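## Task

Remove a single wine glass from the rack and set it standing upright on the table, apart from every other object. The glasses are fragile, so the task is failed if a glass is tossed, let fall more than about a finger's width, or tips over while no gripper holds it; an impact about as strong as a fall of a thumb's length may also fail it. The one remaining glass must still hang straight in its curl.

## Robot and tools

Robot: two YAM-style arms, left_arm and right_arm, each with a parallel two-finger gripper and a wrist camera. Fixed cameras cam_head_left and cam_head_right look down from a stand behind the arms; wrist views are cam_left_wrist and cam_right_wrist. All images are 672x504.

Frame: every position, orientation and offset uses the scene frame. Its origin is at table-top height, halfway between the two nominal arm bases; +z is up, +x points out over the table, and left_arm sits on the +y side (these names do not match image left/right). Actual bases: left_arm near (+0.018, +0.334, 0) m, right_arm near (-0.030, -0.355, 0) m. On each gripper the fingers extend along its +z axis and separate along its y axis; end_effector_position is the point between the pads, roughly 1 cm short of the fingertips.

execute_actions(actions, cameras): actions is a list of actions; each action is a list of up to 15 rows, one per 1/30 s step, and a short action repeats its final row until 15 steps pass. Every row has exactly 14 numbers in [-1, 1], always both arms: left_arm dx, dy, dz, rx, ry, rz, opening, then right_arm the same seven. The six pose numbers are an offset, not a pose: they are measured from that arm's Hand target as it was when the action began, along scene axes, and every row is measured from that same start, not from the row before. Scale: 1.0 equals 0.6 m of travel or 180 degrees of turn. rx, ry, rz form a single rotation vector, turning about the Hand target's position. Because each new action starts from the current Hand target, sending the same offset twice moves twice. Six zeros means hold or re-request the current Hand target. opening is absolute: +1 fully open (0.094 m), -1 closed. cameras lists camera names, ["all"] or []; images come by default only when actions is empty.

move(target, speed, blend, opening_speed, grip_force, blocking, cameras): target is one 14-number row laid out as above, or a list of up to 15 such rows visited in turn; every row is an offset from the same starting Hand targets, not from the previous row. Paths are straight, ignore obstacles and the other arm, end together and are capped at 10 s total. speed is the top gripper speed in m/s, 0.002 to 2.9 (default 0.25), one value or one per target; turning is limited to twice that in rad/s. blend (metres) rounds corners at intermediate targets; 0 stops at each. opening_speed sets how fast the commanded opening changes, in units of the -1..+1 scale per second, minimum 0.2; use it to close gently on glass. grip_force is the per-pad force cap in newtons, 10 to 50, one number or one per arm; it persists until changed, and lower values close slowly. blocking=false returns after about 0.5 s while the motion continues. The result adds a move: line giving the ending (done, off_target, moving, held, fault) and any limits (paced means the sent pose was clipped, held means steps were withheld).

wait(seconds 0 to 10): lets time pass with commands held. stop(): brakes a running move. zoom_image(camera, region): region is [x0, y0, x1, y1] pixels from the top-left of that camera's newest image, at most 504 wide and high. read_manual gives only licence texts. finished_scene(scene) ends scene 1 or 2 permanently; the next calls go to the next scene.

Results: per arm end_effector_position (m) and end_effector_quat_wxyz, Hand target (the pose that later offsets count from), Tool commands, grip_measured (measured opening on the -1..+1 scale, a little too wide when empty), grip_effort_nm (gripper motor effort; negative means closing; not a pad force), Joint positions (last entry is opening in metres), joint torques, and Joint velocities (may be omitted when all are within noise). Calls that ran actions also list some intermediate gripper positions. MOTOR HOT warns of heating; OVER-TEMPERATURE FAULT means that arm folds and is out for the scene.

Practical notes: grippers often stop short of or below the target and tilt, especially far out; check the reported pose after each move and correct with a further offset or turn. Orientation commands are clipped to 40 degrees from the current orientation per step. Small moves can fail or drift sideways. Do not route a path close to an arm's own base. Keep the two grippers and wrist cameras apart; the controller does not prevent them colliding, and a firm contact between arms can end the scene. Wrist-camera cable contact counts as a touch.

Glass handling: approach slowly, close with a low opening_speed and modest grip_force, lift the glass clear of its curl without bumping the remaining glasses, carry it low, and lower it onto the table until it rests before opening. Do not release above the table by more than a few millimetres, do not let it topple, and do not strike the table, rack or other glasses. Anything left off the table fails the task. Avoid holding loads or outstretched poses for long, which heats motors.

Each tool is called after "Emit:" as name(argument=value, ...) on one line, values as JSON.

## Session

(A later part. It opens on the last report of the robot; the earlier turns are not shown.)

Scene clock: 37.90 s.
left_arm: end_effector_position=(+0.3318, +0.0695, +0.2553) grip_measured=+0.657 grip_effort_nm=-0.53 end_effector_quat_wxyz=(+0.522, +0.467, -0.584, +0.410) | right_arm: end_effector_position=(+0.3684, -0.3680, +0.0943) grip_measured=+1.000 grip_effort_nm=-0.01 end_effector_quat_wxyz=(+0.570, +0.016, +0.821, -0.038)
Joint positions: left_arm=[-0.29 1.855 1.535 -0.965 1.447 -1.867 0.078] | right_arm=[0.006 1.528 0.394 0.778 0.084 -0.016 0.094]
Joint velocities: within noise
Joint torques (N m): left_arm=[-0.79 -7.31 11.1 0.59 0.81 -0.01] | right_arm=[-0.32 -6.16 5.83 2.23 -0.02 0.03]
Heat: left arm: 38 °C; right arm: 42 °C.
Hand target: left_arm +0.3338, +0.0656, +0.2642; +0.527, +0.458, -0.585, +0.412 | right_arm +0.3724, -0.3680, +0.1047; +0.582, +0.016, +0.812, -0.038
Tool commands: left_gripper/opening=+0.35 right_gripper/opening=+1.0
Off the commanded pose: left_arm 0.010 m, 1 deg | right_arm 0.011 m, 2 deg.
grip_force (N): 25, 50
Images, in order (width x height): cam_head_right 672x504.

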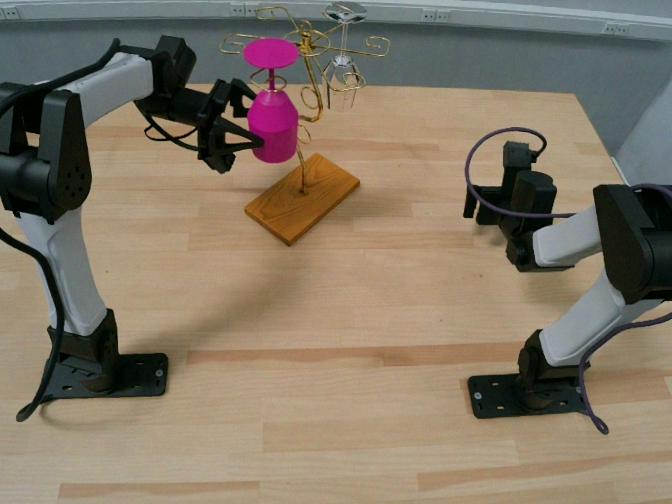

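Emit:
move(target=[-0.058,-0.0688,0.0,0,0,-0.0417,0.35, 0,0,0,0,0,0,1], speed=0.08, cameras=["cam_head_left","cam_head_right","cam_left_wrist"])

Emit:
zoom_image(camera="cam_head_right", region=[235, 20, 325, 110])

Emit:
zoom_image(camera="cam_head_left", region=[245, 20, 335, 110])

Scene clock: 40.00 s.
left_arm: end_effector_position=(+0.2959, +0.0279, +0.2554) grip_measured=+0.657 grip_effort_nm=-0.53 end_effector_quat_wxyz=(+0.550, +0.428, -0.613, +0.372) | right_arm: end_effector_position=(+0.3684, -0.3680, +0.0943) grip_measured=+1.000 grip_effort_nm=-0.01 end_effector_quat_wxyz=(+0.570, +0.016, +0.821, -0.038)
Joint positions: left_arm=[-0.427 1.866 1.55 -0.965 1.447 -1.877 0.078] | right_arm=[0.006 1.528 0.394 0.778 0.084 -0.016 0.094]
Joint torques (N m): left_arm=[-0.38 -7.39 11.14 0.66 0.87 -0.02] | right_arm=[-0.35 -6.08 5.89 2.23 -0.05 0.04]
Heat: left arm: 39 °C; right arm: 43 °C.
Hand target: left_arm +0.2990, +0.0244, +0.2642; +0.553, +0.419, -0.614, +0.377 | right_arm +0.3724, -0.3680, +0.1047; +0.582, +0.016, +0.812, -0.038
Off the commanded pose: left_arm 0.010 m, 1 deg | right_arm 0.011 m, 2 deg.
grip_force (N): 25, 50
move: off_target (right_arm)
camera_calibration:
cam_left_wrist: T_world_to_cam=[[0.926639, -0.362421, 0.0999608, -0.284457], [0.11728, 0.531281, 0.839038, -0.241155], [-0.357192, -0.765762, 0.534811, 0.100917], [0, 0, 0, 1]] pos_world=[0.327918, 0.102307, 0.176801]
Images, in order (width x height): cam_head_left 672x504, cam_head_right 672x504, cam_left_wrist 672x504.

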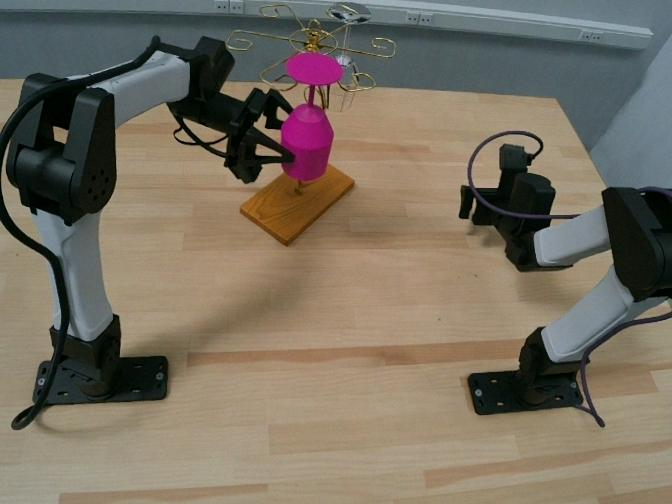

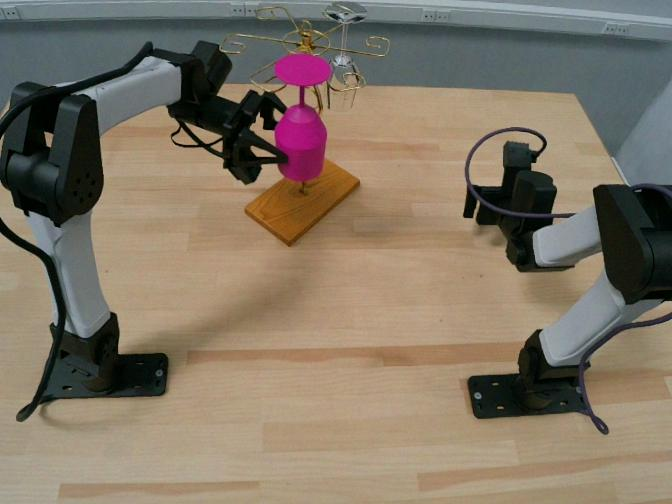

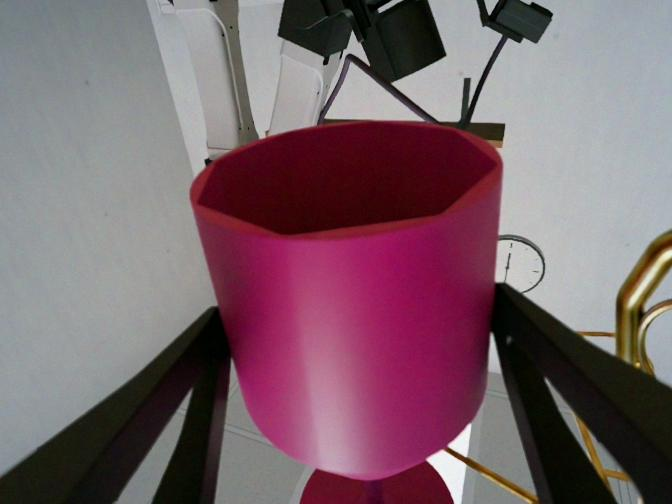

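Scaled by 5.600 from the camera's 672x504 image, which has a finer 960x720 frame.

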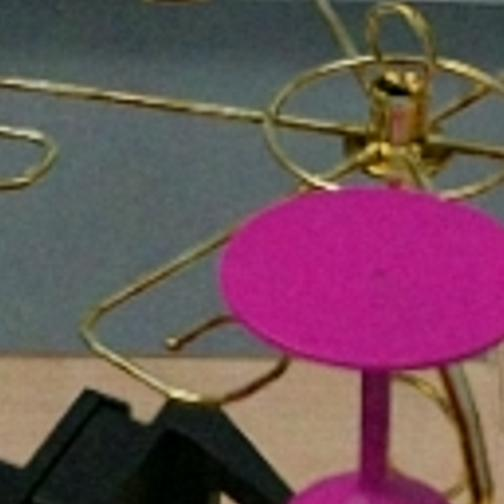

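Scaled by 5.600 from the camera's 672x504 image, which has a finer 960x720 frame.

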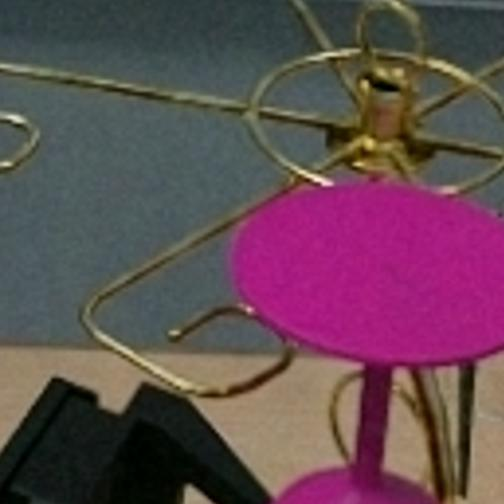

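Emit:
execute_actions(actions=[], cameras=["all"])

Scene clock: 41.20 s.
left_arm: end_effector_position=(+0.2959, +0.0279, +0.2554) grip_measured=+0.657 grip_effort_nm=-0.53 end_effector_quat_wxyz=(+0.550, +0.428, -0.613, +0.372) | right_arm: end_effector_position=(+0.3684, -0.3680, +0.0943) grip_measured=+1.000 grip_effort_nm=-0.01 end_effector_quat_wxyz=(+0.570, +0.016, +0.821, -0.038)
Joint positions: left_arm=[-0.427 1.866 1.55 -0.965 1.447 -1.877 0.078] | right_arm=[0.006 1.528 0.394 0.778 0.084 -0.016 0.094]
Joint velocities: within noise
Joint torques (N m): left_arm=[-0.16 -7.25 11.28 0.63 0.8 -0.03] | right_arm=[-0.29 -6.16 5.79 2.23 -0.03 0.03]
Heat: left arm: 39 °C; right arm: 43 °C.
Hand target: left_arm +0.2990, +0.0244, +0.2642; +0.553, +0.419, -0.614, +0.377 | right_arm +0.3724, -0.3680, +0.1047; +0.582, +0.016, +0.812, -0.038
Tool commands: left_gripper/opening=+0.35 right_gripper/opening=+1.0
Off the commanded pose: left_arm 0.010 m, 1 deg | right_arm 0.011 m, 2 deg.
grip_force (N): 25, 50
camera_calibration:
cam_left_wrist: T_world_to_cam=[[0.926639, -0.362421, 0.0999608, -0.284457], [0.11728, 0.531281, 0.839038, -0.241155], [-0.357192, -0.765762, 0.534811, 0.100917], [0, 0, 0, 1]] pos_world=[0.327918, 0.102307, 0.176801]
cam_right_wrist: T_world_to_cam=[[-0.128264, -0.98978, -0.0623155, -0.304588], [-0.866361, 0.142407, -0.478685, 0.433488], [0.482667, -0.00741024, -0.875772, 0.0139961], [0, 0, 0, 1]] pos_world=[0.329734, -0.363104, 0.200781]

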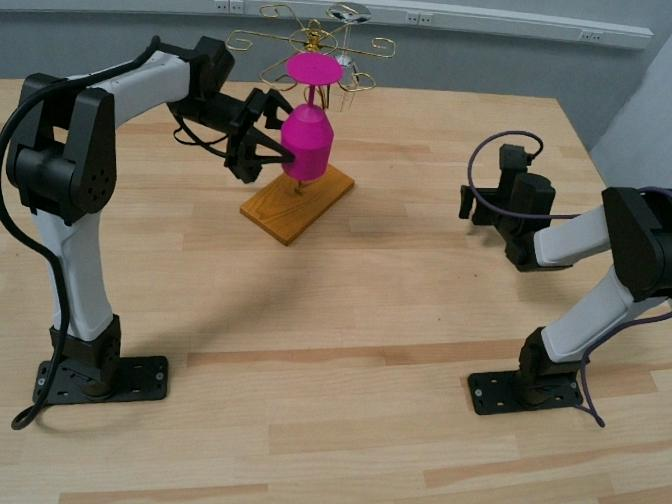

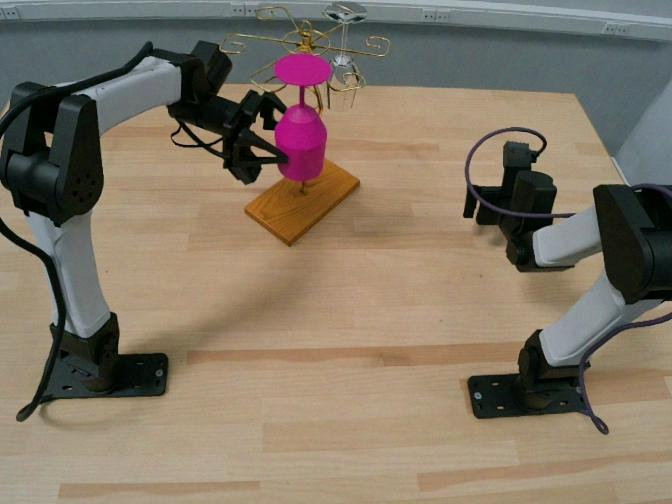

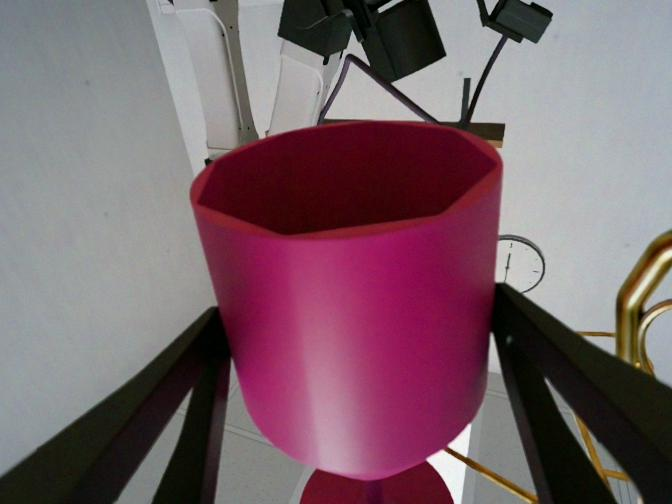

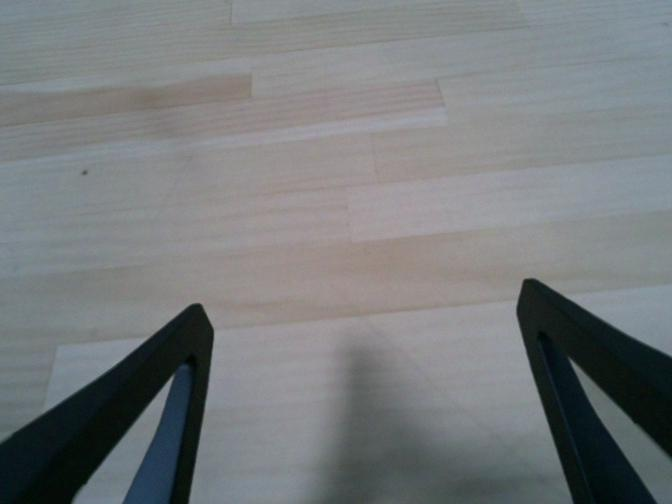

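Emit:
zoom_image(camera="cam_head_left", region=[210, 0, 410, 200])

Emit:
zoom_image(camera="cam_head_right", region=[205, 0, 405, 200])

Scaled by 2.520 from the camera's 672x504 image, which has a finer 960x720 frame.

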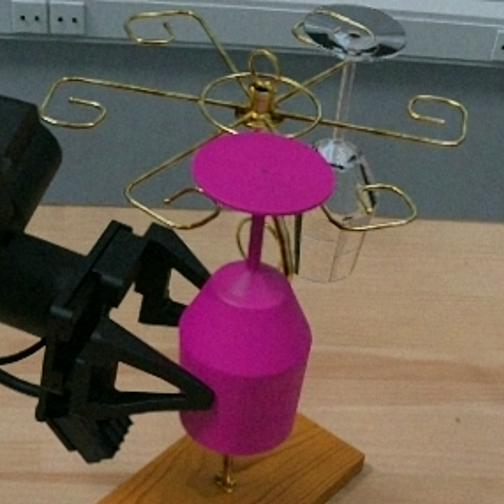

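Scaled by 2.520 from the camera's 672x504 image, which has a finer 960x720 frame.

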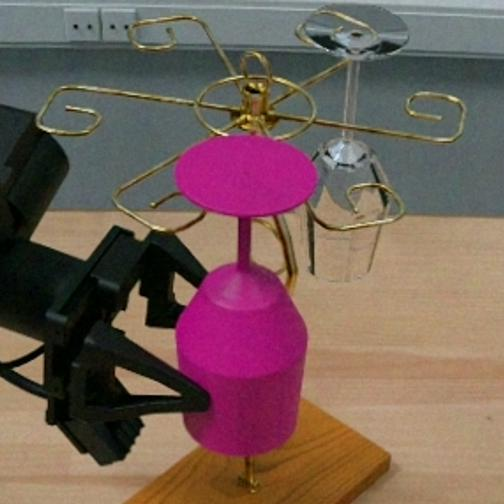

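Emit:
move(target=[-0.0867, 0.0173, 0.01, 0, 0, 0, 0.35, 0, 0, 0, 0, 0, 0, 1], speed=0.1, cameras=["cam_head_left", "cam_head_right"])

Scene clock: 45.97 s.
left_arm: end_effector_position=(+0.2542, +0.0343, +0.2623) grip_measured=+0.657 grip_effort_nm=-0.53 end_effector_quat_wxyz=(+0.556, +0.426, -0.611, +0.368) | right_arm: end_effector_position=(+0.3684, -0.3680, +0.0943) grip_measured=+1.000 grip_effort_nm=-0.01 end_effector_quat_wxyz=(+0.570, +0.016, +0.821, -0.038)
Joint positions: left_arm=[-0.458 1.67 1.315 -0.742 1.447 -2.072 0.078] | right_arm=[0.006 1.528 0.394 0.778 0.084 -0.016 0.094]
Joint torques (N m): left_arm=[-0.81 -9.22 6.56 0.99 0.68 0.01] | right_arm=[-0.24 -6.19 5.81 2.23 -0.05 0.05]
Heat: left arm: 39 °C; right arm: 43 °C.
Hand target: left_arm +0.2470, +0.0347, +0.2702; +0.553, +0.419, -0.614, +0.377 | right_arm +0.3724, -0.3680, +0.1047; +0.582, +0.016, +0.812, -0.038
Off the commanded pose: left_arm 0.011 m, 1 deg | right_arm 0.011 m, 2 deg.
grip_force (N): 25, 50
move: off_target (left_arm, right_arm)
Images, in order (width x height): cam_head_left 672x504, cam_head_right 672x504.

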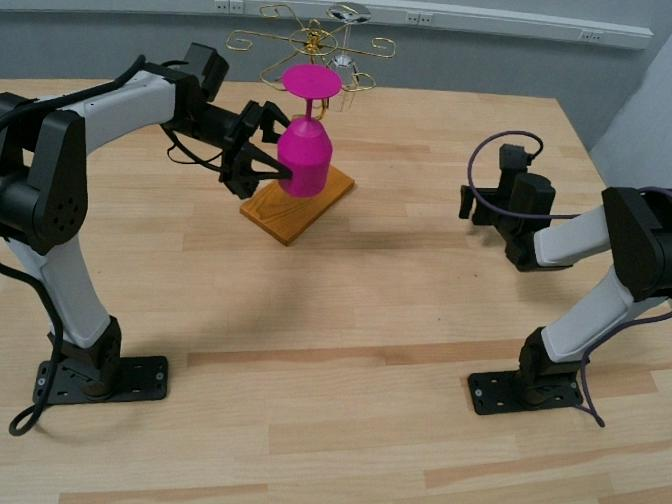

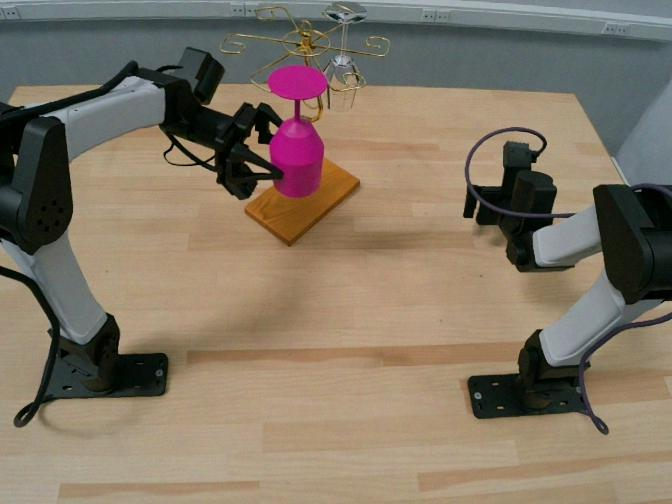

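Emit:
zoom_image(camera="cam_head_left", region=[210, 0, 410, 200])

Scaled by 2.520 from the camera's 672x504 image, which has a finer 960x720 frame.

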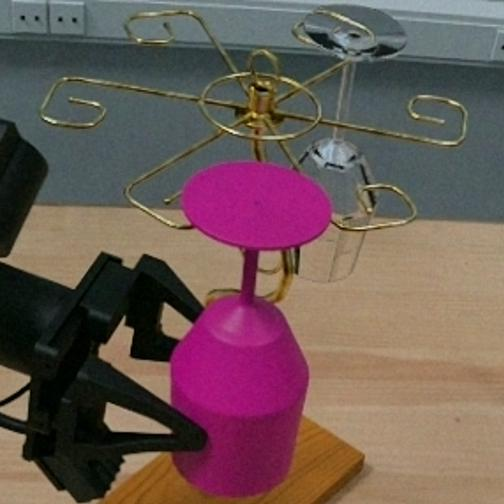

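Emit:
move(target=[[-0.151, 0.0705, 0.01, 0, 0, 0, 0.35, 0, 0, 0, 0, 0, 0, 1], [-0.0417, 0.1505, 0.015, 0, 0, 0.0889, 0.35, 0, 0, 0, 0, 0, 0, 1], [0.041, 0.2577, 0.02, 0, 0, 0.1778, 0.35, 0, 0, 0, 0, 0, 0, 1], [0.089, 0.3753, 0.025, 0, 0, 0.2611, 0.35, 0, 0, 0, 0, 0, 0, 1]], speed=0.25, blend=[0.03, 0.04, 0.04, 0], cameras=["cam_head_left", "cam_head_right"])

Scene clock: 52.97 s.
left_arm: end_effector_position=(+0.2993, +0.2582, +0.2763) grip_measured=+0.657 grip_effort_nm=-0.53 end_effector_quat_wxyz=(+0.363, +0.631, -0.398, +0.558) | right_arm: end_effector_position=(+0.3684, -0.3680, +0.0943) grip_measured=+1.000 grip_effort_nm=-0.01 end_effector_quat_wxyz=(+0.570, +0.016, +0.821, -0.038)
Joint positions: left_arm=[0.347 1.252 1 -0.831 1.443 -2.076 0.078] | right_arm=[0.006 1.528 0.394 0.778 0.084 -0.016 0.094]
Joint torques (N m): left_arm=[0.66 -3.84 10.21 0.9 0.66 0.05] | right_arm=[-0.25 -6.11 5.78 2.23 -0.03 0.03]
Heat: left arm: 40 °C; right arm: 43 °C.
Hand target: left_arm +0.3004, +0.2599, +0.2852; +0.357, +0.629, -0.396, +0.566 | right_arm +0.3724, -0.3680, +0.1047; +0.582, +0.016, +0.812, -0.038
Off the commanded pose: left_arm 0.009 m, 1 deg | right_arm 0.011 m, 2 deg.
joint sent to its limit (left arm) — joint 6 (wrist roll), lower limit. The joint targets still meet the commanded pose.
grip_force (N): 25, 50
move: off_target (right_arm)
Images, in order (width x height): cam_head_left 672x504, cam_head_right 672x504.

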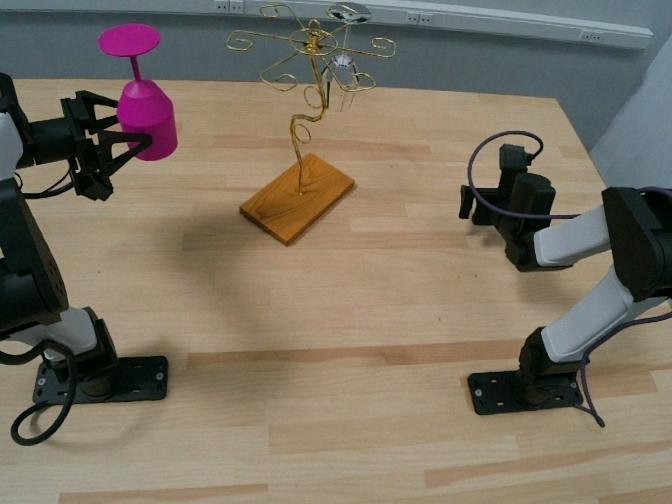

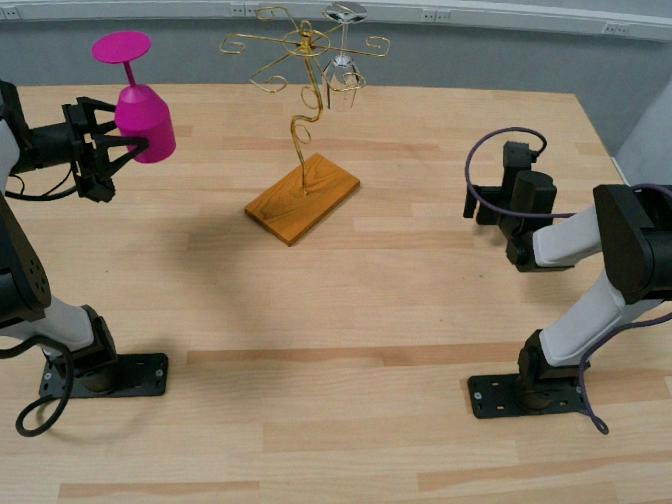

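Emit:
zoom_image(camera="cam_head_left", region=[80, 10, 200, 180])

Emit:
zoom_image(camera="cam_head_right", region=[75, 15, 195, 185])

Scaled by 2.965 from the camera's 672x504 image, which has a finer 960x720 frame.

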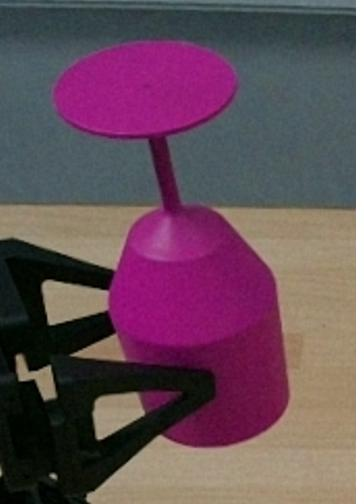

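Scaled by 2.965 from the camera's 672x504 image, which has a finer 960x720 frame.

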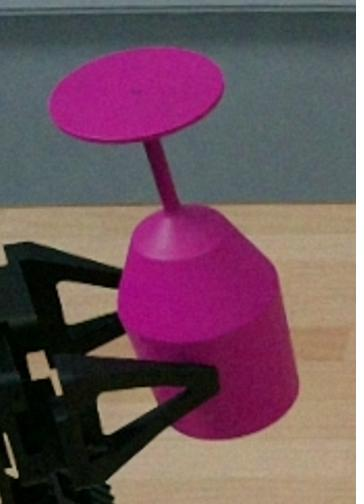

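Emit:
move(target=[[0.316, 0.1085, 0.033, 0.1083, -0.1356, -0.0226, 0.35, 0, 0, 0, 0, 0, 0, 1], [0.371, 0.1502, 0.0247, 0.2917, -0.3806, -0.0163, 0.35, 0, 0, 0, 0, 0, 0, 1], [0.406, 0.2052, -0.0087, 0.5059, -0.5917, -0.0073, 0.35, 0, 0, 0, 0, 0, 0, 1], [0.416, 0.2435, -0.0253, 0.69, -0.7238, 0.0033, 0.35, 0, 0, 0, 0, 0, 0, 1]], speed=0.4, blend=[0.02, 0.012, 0.012, 0], cameras=["cam_head_left", "cam_head_right", "cam_left_wrist"])

Scene clock: 61.93 s.
left_arm: end_effector_position=(+0.5492, +0.3995, +0.2739) grip_measured=+0.657 grip_effort_nm=-0.53 end_effector_quat_wxyz=(+0.716, +0.164, +0.649, -0.197) | right_arm: end_effector_position=(+0.3684, -0.3680, +0.0943) grip_measured=+1.000 grip_effort_nm=-0.01 end_effector_quat_wxyz=(+0.570, +0.016, +0.821, -0.038)
Joint positions: left_arm=[0.353 1.93 1.209 0.886 0.886 -0.148 0.078] | right_arm=[0.006 1.528 0.394 0.778 0.084 -0.016 0.094]
Joint torques (N m): left_arm=[0.83 -7.84 6.95 1.96 -0.23 0.21] | right_arm=[-0.35 -6.11 5.81 2.22 -0.05 0.06]
Heat: left arm: 41 °C; right arm: 43 °C.
Hand target: left_arm +0.5500, +0.4060, +0.2702; +0.723, +0.162, +0.647, -0.183 | right_arm +0.3724, -0.3680, +0.1047; +0.582, +0.016, +0.812, -0.038
Off the commanded pose: left_arm 0.008 m, 2 deg | right_arm 0.011 m, 2 deg.
grip_force (N): 25, 50
move: off_target (right_arm)
camera_calibration:
cam_left_wrist: T_world_to_cam=[[-0.487998, -0.867642, -0.0951589, 0.645928], [-0.440329, 0.338848, -0.83144, 0.356799], [0.753636, -0.36384, -0.547406, -0.00827253], [0, 0, 0, 1]] pos_world=[0.478555, 0.436524, 0.353594]
Images, in order (width x height): cam_head_left 672x504, cam_head_right 672x504, cam_left_wrist 672x504.

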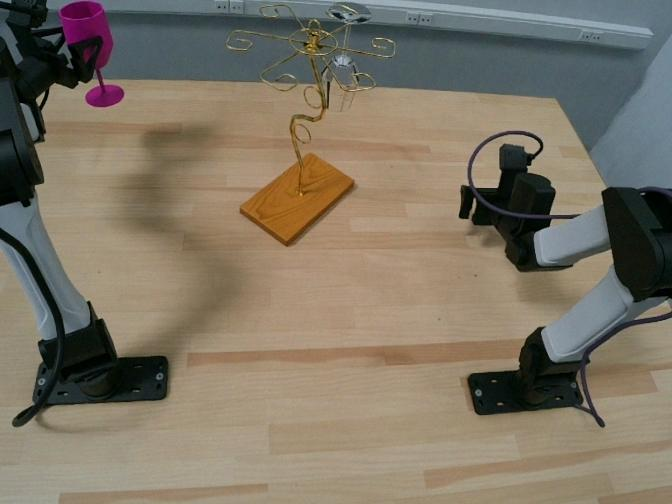

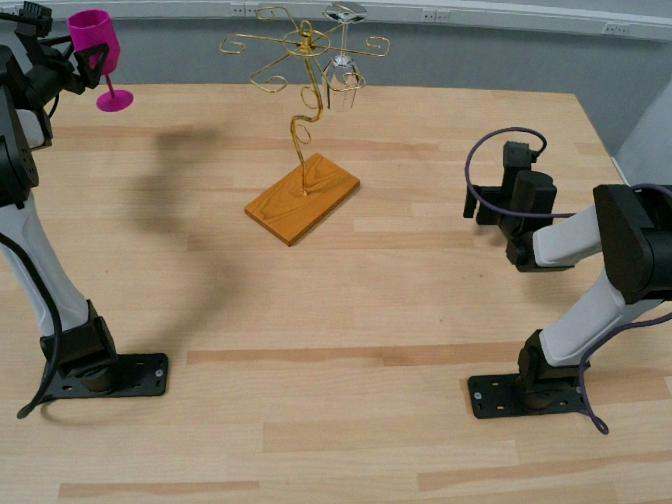

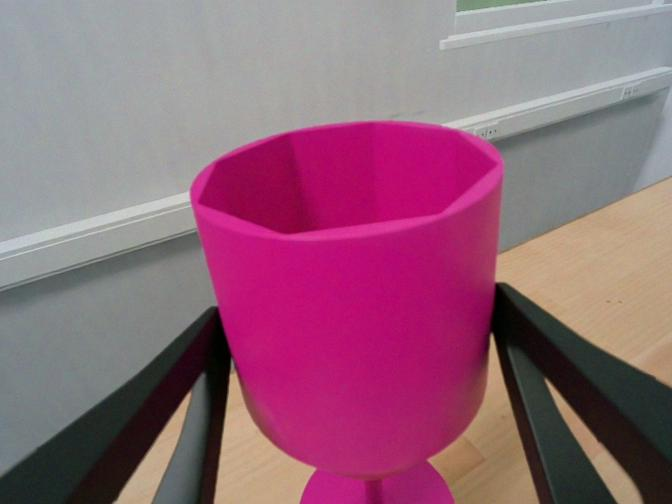

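Emit:
zoom_image(camera="cam_head_left", region=[40, 0, 140, 120])

Emit:
zoom_image(camera="cam_head_right", region=[45, 0, 145, 120])

Scaled by 4.200 from the camera's 672x504 image, which has a finer 960x720 frame.

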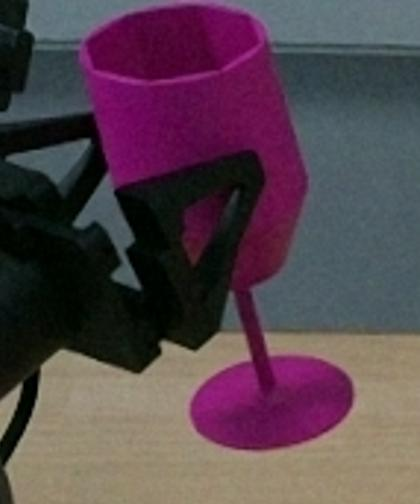

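Scaled by 4.200 from the camera's 672x504 image, which has a finer 960x720 frame.

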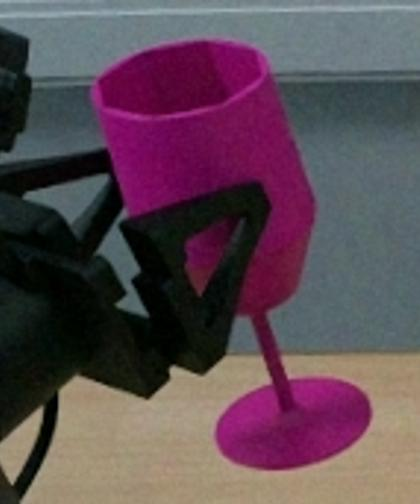

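Emit:
move(target=[0, 0, -0.1417, 0, 0, 0, 0.35, 0, 0, 0, 0, 0, 0, 1], speed=0.15, cameras=["cam_head_left", "cam_head_right"])

Scene clock: 65.73 s.
left_arm: end_effector_position=(+0.5503, +0.4000, +0.1840) grip_measured=+0.657 grip_effort_nm=-0.53 end_effector_quat_wxyz=(+0.714, +0.164, +0.652, -0.196) | right_arm: end_effector_position=(+0.3684, -0.3680, +0.0943) grip_measured=+1.000 grip_effort_nm=-0.01 end_effector_quat_wxyz=(+0.570, +0.016, +0.821, -0.038)
Joint positions: left_arm=[0.353 2.134 1.096 1.189 0.886 -0.139 0.078] | right_arm=[0.006 1.528 0.394 0.778 0.084 -0.016 0.094]
Joint torques (N m): left_arm=[0.75 -8.92 6.24 1.99 -0.24 0.12] | right_arm=[-0.32 -6.06 5.76 2.24 -0.02 0.04]
Heat: left arm: 42 °C; right arm: 43 °C.
Hand target: left_arm +0.5499, +0.4059, +0.1849; +0.722, +0.162, +0.647, -0.183 | right_arm +0.3724, -0.3680, +0.1047; +0.582, +0.016, +0.812, -0.038
Off the commanded pose: left_arm 0.006 m, 2 deg | right_arm 0.011 m, 2 deg.
grip_force (N): 25, 50
move: off_target (right_arm)
Images, in order (width x height): cam_head_left 672x504, cam_head_right 672x504.

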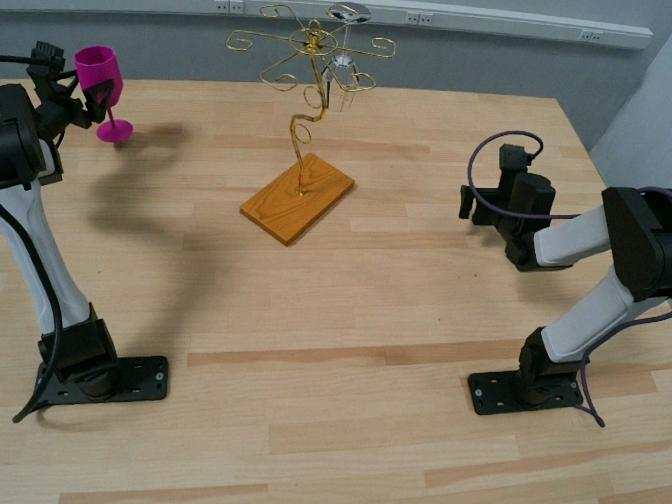

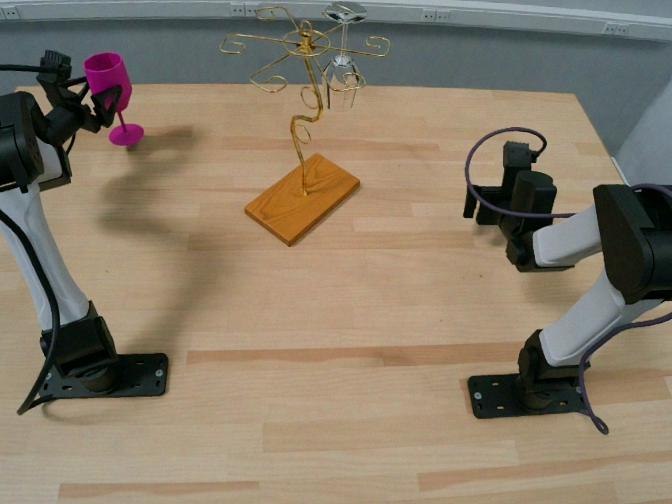

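Emit:
zoom_image(camera="cam_head_left", region=[60, 30, 180, 150])

Emit:
zoom_image(camera="cam_head_right", region=[60, 30, 180, 150])

Scaled by 4.200 from the camera's 672x504 image, which has a finer 960x720 frame.

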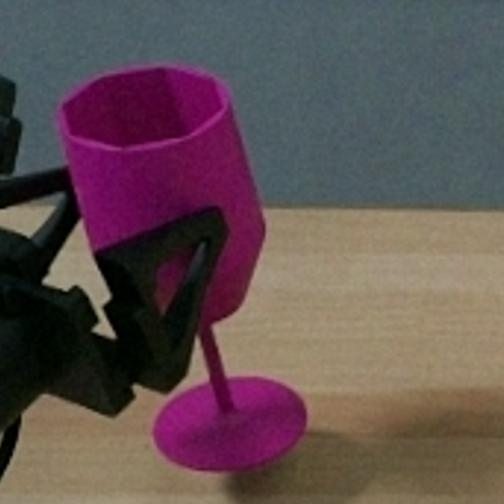

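Scaled by 4.200 from the camera's 672x504 image, which has a finer 960x720 frame.

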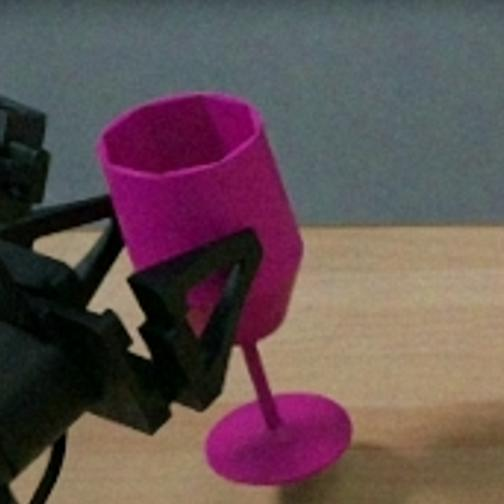

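Emit:
move(target=[0, 0, -0.02, -0.0033, -0.0058, 0, 0.35, 0, 0, 0, 0, 0, 0, 1], speed=0.04, cameras=["cam_head_left"])

Emit:
zoom_image(camera="cam_head_left", region=[60, 50, 180, 170])

Scene clock: 67.90 s.
left_arm: end_effector_position=(+0.5512, +0.4008, +0.1742) grip_measured=+0.657 grip_effort_nm=-0.53 end_effector_quat_wxyz=(+0.722, +0.165, +0.643, -0.194) | right_arm: end_effector_position=(+0.3684, -0.3680, +0.0943) grip_measured=+1.000 grip_effort_nm=-0.01 end_effector_quat_wxyz=(+0.570, +0.016, +0.821, -0.038)
Joint positions: left_arm=[0.353 2.185 1.096 1.275 0.883 -0.156 0.078] | right_arm=[0.006 1.528 0.394 0.778 0.084 -0.016 0.094]
Joint torques (N m): left_arm=[0.76 -8.66 5.33 1.99 -0.31 0.06] | right_arm=[-0.29 -6.19 5.86 2.23 -0.03 0.03]
Heat: left arm: 42 °C; right arm: 43 °C.
Hand target: left_arm +0.5499, +0.4059, +0.1730; +0.729, +0.160, +0.639, -0.185 | right_arm +0.3724, -0.3680, +0.1047; +0.582, +0.016, +0.812, -0.038
Off the commanded pose: left_arm 0.005 m, 2 deg | right_arm 0.011 m, 2 deg.
grip_force (N): 25, 50
move: off_target (right_arm)
Images, in order (width x height): cam_head_left 672x504.

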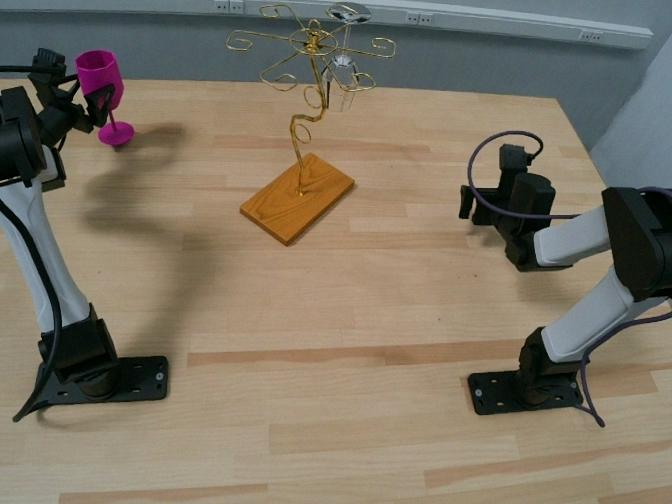

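Scaled by 4.200 from the camera's 672x504 image, which has a finer 960x720 frame.

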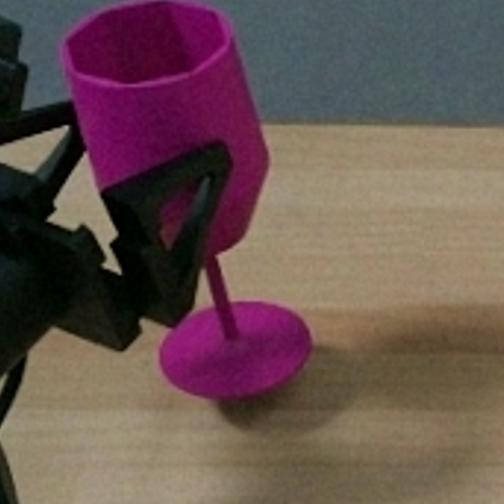

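Emit:
move(target=[0, 0, -0.0167, 0, 0, 0, 0.35, 0, 0, 0, 0, 0, 0, 1], speed=0.03, cameras=["cam_head_left", "cam_head_right"])

Emit:
zoom_image(camera="cam_head_left", region=[60, 50, 180, 170])

Scene clock: 69.07 s.
left_arm: end_effector_position=(+0.5518, +0.4011, +0.1649) grip_measured=+0.657 grip_effort_nm=-0.53 end_effector_quat_wxyz=(+0.722, +0.165, +0.643, -0.194) | right_arm: end_effector_position=(+0.3684, -0.3680, +0.0943) grip_measured=+1.000 grip_effort_nm=-0.01 end_effector_quat_wxyz=(+0.570, +0.016, +0.821, -0.038)
Joint positions: left_arm=[0.353 2.215 1.096 1.305 0.882 -0.156 0.078] | right_arm=[0.006 1.528 0.394 0.778 0.084 -0.016 0.094]
Joint torques (N m): left_arm=[0.72 -8.72 5.12 2.02 -0.26 0.07] | right_arm=[-0.32 -6.17 5.75 2.24 -0.03 0.04]
Heat: left arm: 43 °C; right arm: 43 °C.
Hand target: left_arm +0.5500, +0.4059, +0.1630; +0.729, +0.160, +0.639, -0.185 | right_arm +0.3724, -0.3680, +0.1047; +0.582, +0.016, +0.812, -0.038
Off the commanded pose: left_arm 0.006 m, 2 deg | right_arm 0.011 m, 2 deg.
grip_force (N): 25, 50
move: off_target (right_arm)
Images, in order (width x height): cam_head_left 672x504, cam_head_right 672x504.

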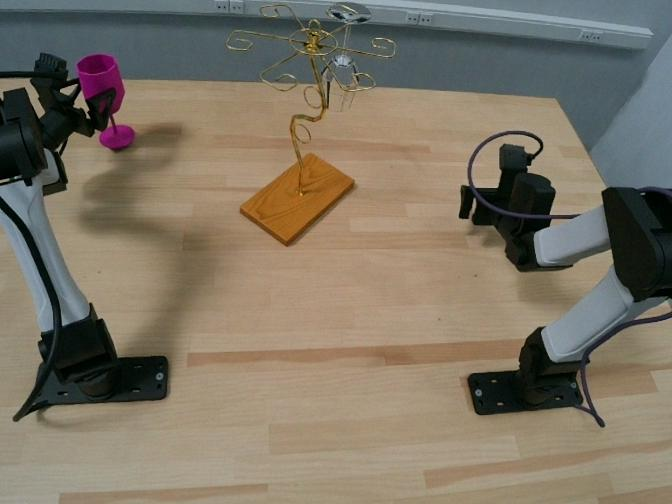

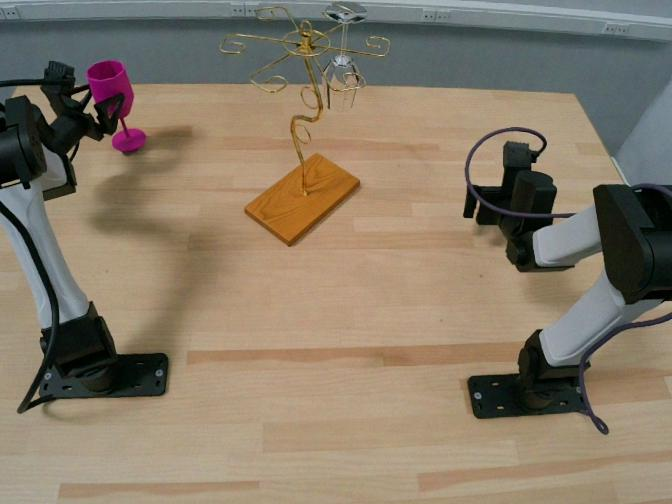

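Scaled by 4.200 from the camera's 672x504 image, which has a finer 960x720 frame.

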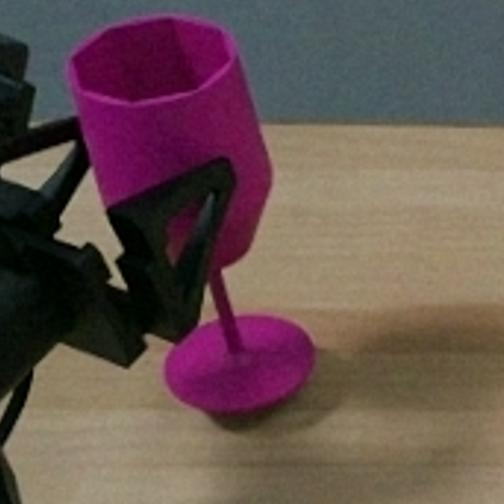

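Emit:
move(target=[0, 0, -0.01, 0, 0, 0, 0.35, 0, 0, 0, 0, 0, 0, 1], speed=0.02, cameras=["cam_head_left", "cam_head_right"])

Emit:
zoom_image(camera="cam_head_left", region=[60, 50, 180, 170])

Scene clock: 70.13 s.
left_arm: end_effector_position=(+0.5521, +0.4012, +0.1590) grip_measured=+0.657 grip_effort_nm=-0.53 end_effector_quat_wxyz=(+0.722, +0.165, +0.643, -0.194) | right_arm: end_effector_position=(+0.3684, -0.3680, +0.0943) grip_measured=+1.000 grip_effort_nm=-0.01 end_effector_quat_wxyz=(+0.570, +0.016, +0.821, -0.038)
Joint positions: left_arm=[0.353 2.233 1.096 1.324 0.882 -0.156 0.078] | right_arm=[0.006 1.528 0.394 0.778 0.084 -0.016 0.094]
Joint torques (N m): left_arm=[0.7 -8.98 4.78 2.01 -0.27 0] | right_arm=[-0.21 -6.19 5.89 2.22 -0.04 0.04]
Heat: left arm: 43 °C; right arm: 43 °C.
Hand target: left_arm +0.5500, +0.4059, +0.1569; +0.729, +0.160, +0.639, -0.185 | right_arm +0.3724, -0.3680, +0.1047; +0.582, +0.016, +0.812, -0.038
Off the commanded pose: left_arm 0.006 m, 2 deg | right_arm 0.011 m, 2 deg.
grip_force (N): 25, 50
move: off_target (right_arm)
Images, in order (width x height): cam_head_left 672x504, cam_head_right 672x504.

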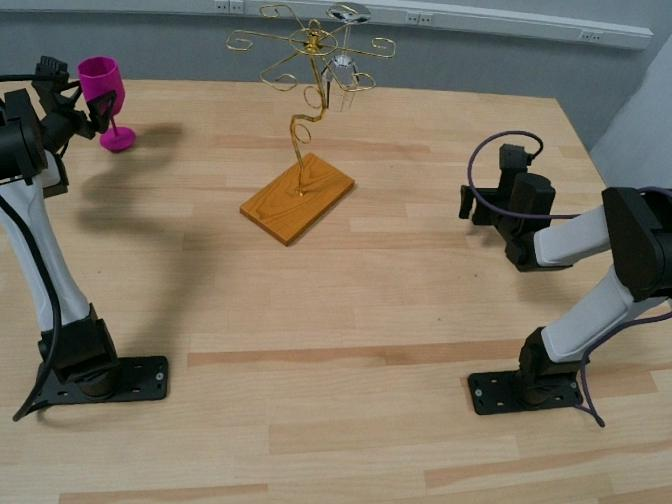

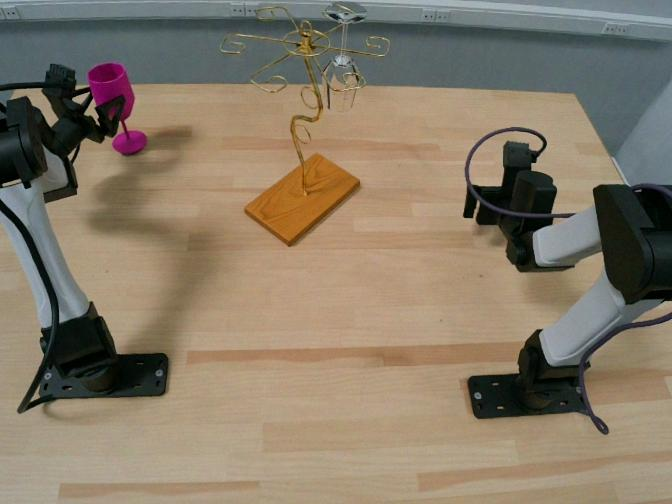

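Scaled by 4.200 from the camera's 672x504 image, which has a finer 960x720 frame.

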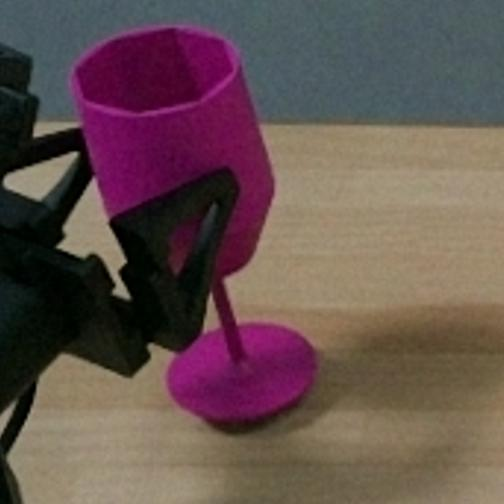

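Emit:
move(target=[0, 0, -0.0067, 0, 0, 0, 0.35, 0, 0, 0, 0, 0, 0, 1], speed=0.015, cameras=["cam_head_left"])

Emit:
zoom_image(camera="cam_head_left", region=[60, 50, 180, 170])

Scene clock: 71.23 s.
left_arm: end_effector_position=(+0.5521, +0.4012, +0.1552) grip_measured=+0.657 grip_effort_nm=-0.53 end_effector_quat_wxyz=(+0.722, +0.165, +0.643, -0.194) | right_arm: end_effector_position=(+0.3684, -0.3680, +0.0943) grip_measured=+1.000 grip_effort_nm=-0.01 end_effector_quat_wxyz=(+0.570, +0.016, +0.821, -0.038)
Joint positions: left_arm=[0.353 2.245 1.096 1.336 0.882 -0.156 0.078] | right_arm=[0.006 1.528 0.394 0.778 0.084 -0.016 0.094]
Joint torques (N m): left_arm=[0.59 -8.9 4.68 2.03 -0.28 0.09] | right_arm=[-0.32 -6.22 5.78 2.24 -0.03 0.04]
Heat: left arm: 43 °C; right arm: 43 °C.
Hand target: left_arm +0.5499, +0.4059, +0.1530; +0.729, +0.160, +0.639, -0.185 | right_arm +0.3724, -0.3680, +0.1047; +0.582, +0.016, +0.812, -0.038
Off the commanded pose: left_arm 0.006 m, 1 deg | right_arm 0.011 m, 2 deg.
grip_force (N): 25, 50
move: off_target (right_arm)
Images, in order (width x height): cam_head_left 672x504.

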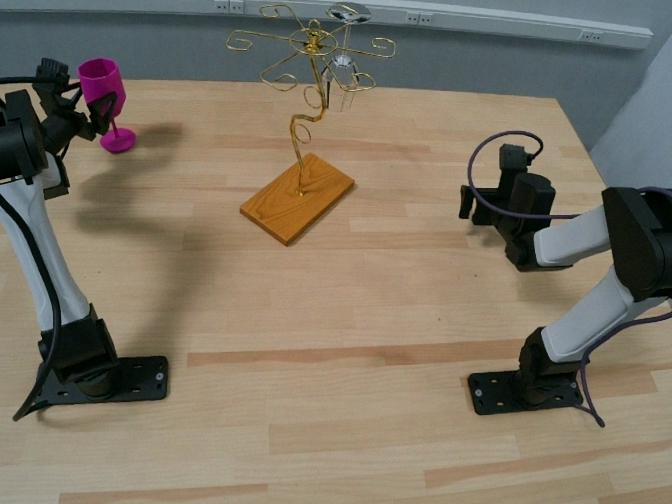

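Scaled by 4.200 from the camera's 672x504 image, which has a finer 960x720 frame.

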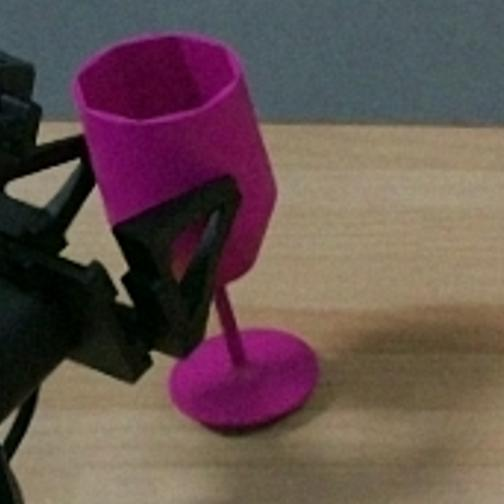

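Emit:
move(target=[0, 0, -0.005, 0, 0, 0, 0.35, 0, 0, 0, 0, 0, 0, 1], speed=0.015, cameras=["cam_head_left"])

Emit:
zoom_image(camera="cam_head_left", region=[60, 50, 180, 170])

Scene clock: 73.20 s.
left_arm: end_effector_position=(+0.5522, +0.4012, +0.1520) grip_measured=+0.657 grip_effort_nm=-0.53 end_effector_quat_wxyz=(+0.722, +0.165, +0.643, -0.194) | right_arm: end_effector_position=(+0.3684, -0.3680, +0.0943) grip_measured=+1.000 grip_effort_nm=-0.01 end_effector_quat_wxyz=(+0.570, +0.016, +0.821, -0.038)
Joint positions: left_arm=[0.353 2.255 1.096 1.345 0.882 -0.156 0.078] | right_arm=[0.006 1.528 0.394 0.778 0.084 -0.016 0.094]
Joint torques (N m): left_arm=[0.59 -8.84 4.64 2.09 -0.2 0.04] | right_arm=[-0.25 -6.13 5.83 2.24 -0.04 0.04]
Heat: left arm: 43 °C; right arm: 43 °C.
Hand target: left_arm +0.5499, +0.4059, +0.1500; +0.729, +0.160, +0.639, -0.185 | right_arm +0.3724, -0.3680, +0.1047; +0.582, +0.016, +0.812, -0.038
Off the commanded pose: left_arm 0.006 m, 2 deg | right_arm 0.011 m, 2 deg.
grip_force (N): 25, 50
move: off_target (right_arm)
Images, in order (width x height): cam_head_left 672x504.

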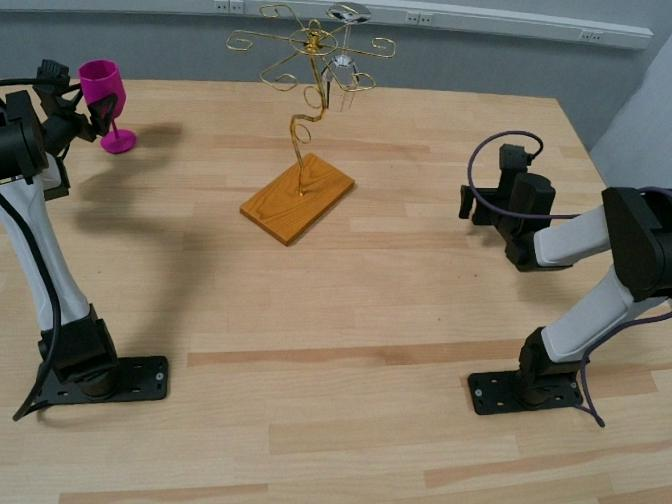

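Scaled by 4.200 from the camera's 672x504 image, which has a finer 960x720 frame.

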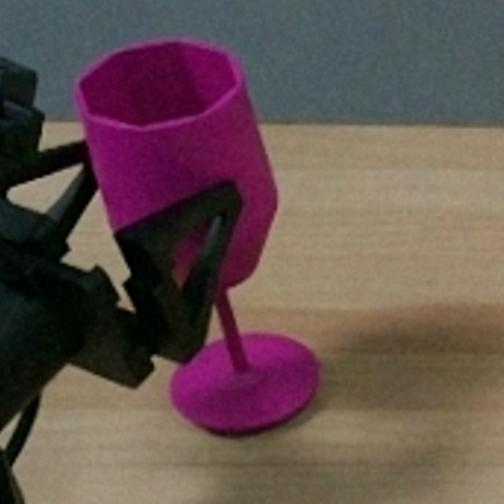

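Emit:
move(target=[0, 0, -0.0042, 0, 0, 0, 0.35, 0, 0, 0, 0, 0, 0, 1], speed=0.015, cameras=["cam_head_left"])

Emit:
zoom_image(camera="cam_head_left", region=[60, 50, 180, 170])

Scene clock: 74.13 s.
left_arm: end_effector_position=(+0.5523, +0.4012, +0.1491) grip_measured=+0.657 grip_effort_nm=-0.53 end_effector_quat_wxyz=(+0.722, +0.165, +0.644, -0.194) | right_arm: end_effector_position=(+0.3684, -0.3680, +0.0943) grip_measured=+1.000 grip_effort_nm=-0.01 end_effector_quat_wxyz=(+0.570, +0.016, +0.821, -0.038)
Joint positions: left_arm=[0.353 2.263 1.096 1.352 0.882 -0.156 0.078] | right_arm=[0.006 1.528 0.394 0.778 0.084 -0.016 0.094]
Joint torques (N m): left_arm=[0.81 -9.18 4.62 2.03 -0.31 0.08] | right_arm=[-0.23 -6.19 5.82 2.22 -0.02 0.05]
Heat: left arm: 43 °C; right arm: 43 °C.
Hand target: left_arm +0.5499, +0.4059, +0.1474; +0.729, +0.160, +0.639, -0.185 | right_arm +0.3724, -0.3680, +0.1047; +0.582, +0.016, +0.812, -0.038
Off the commanded pose: left_arm 0.005 m, 2 deg | right_arm 0.011 m, 2 deg.
grip_force (N): 25, 50
move: off_target (right_arm)
Images, in order (width x height): cam_head_left 672x504.

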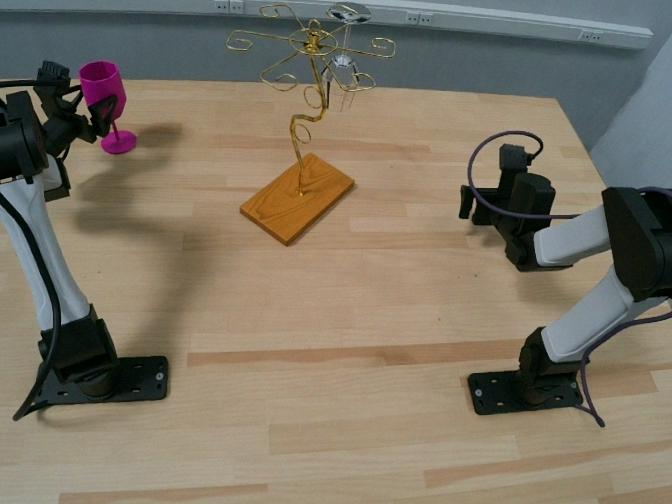

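Scaled by 4.200 from the camera's 672x504 image, which has a finer 960x720 frame.

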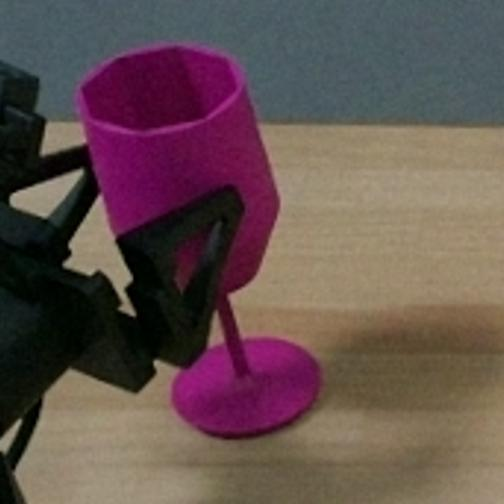

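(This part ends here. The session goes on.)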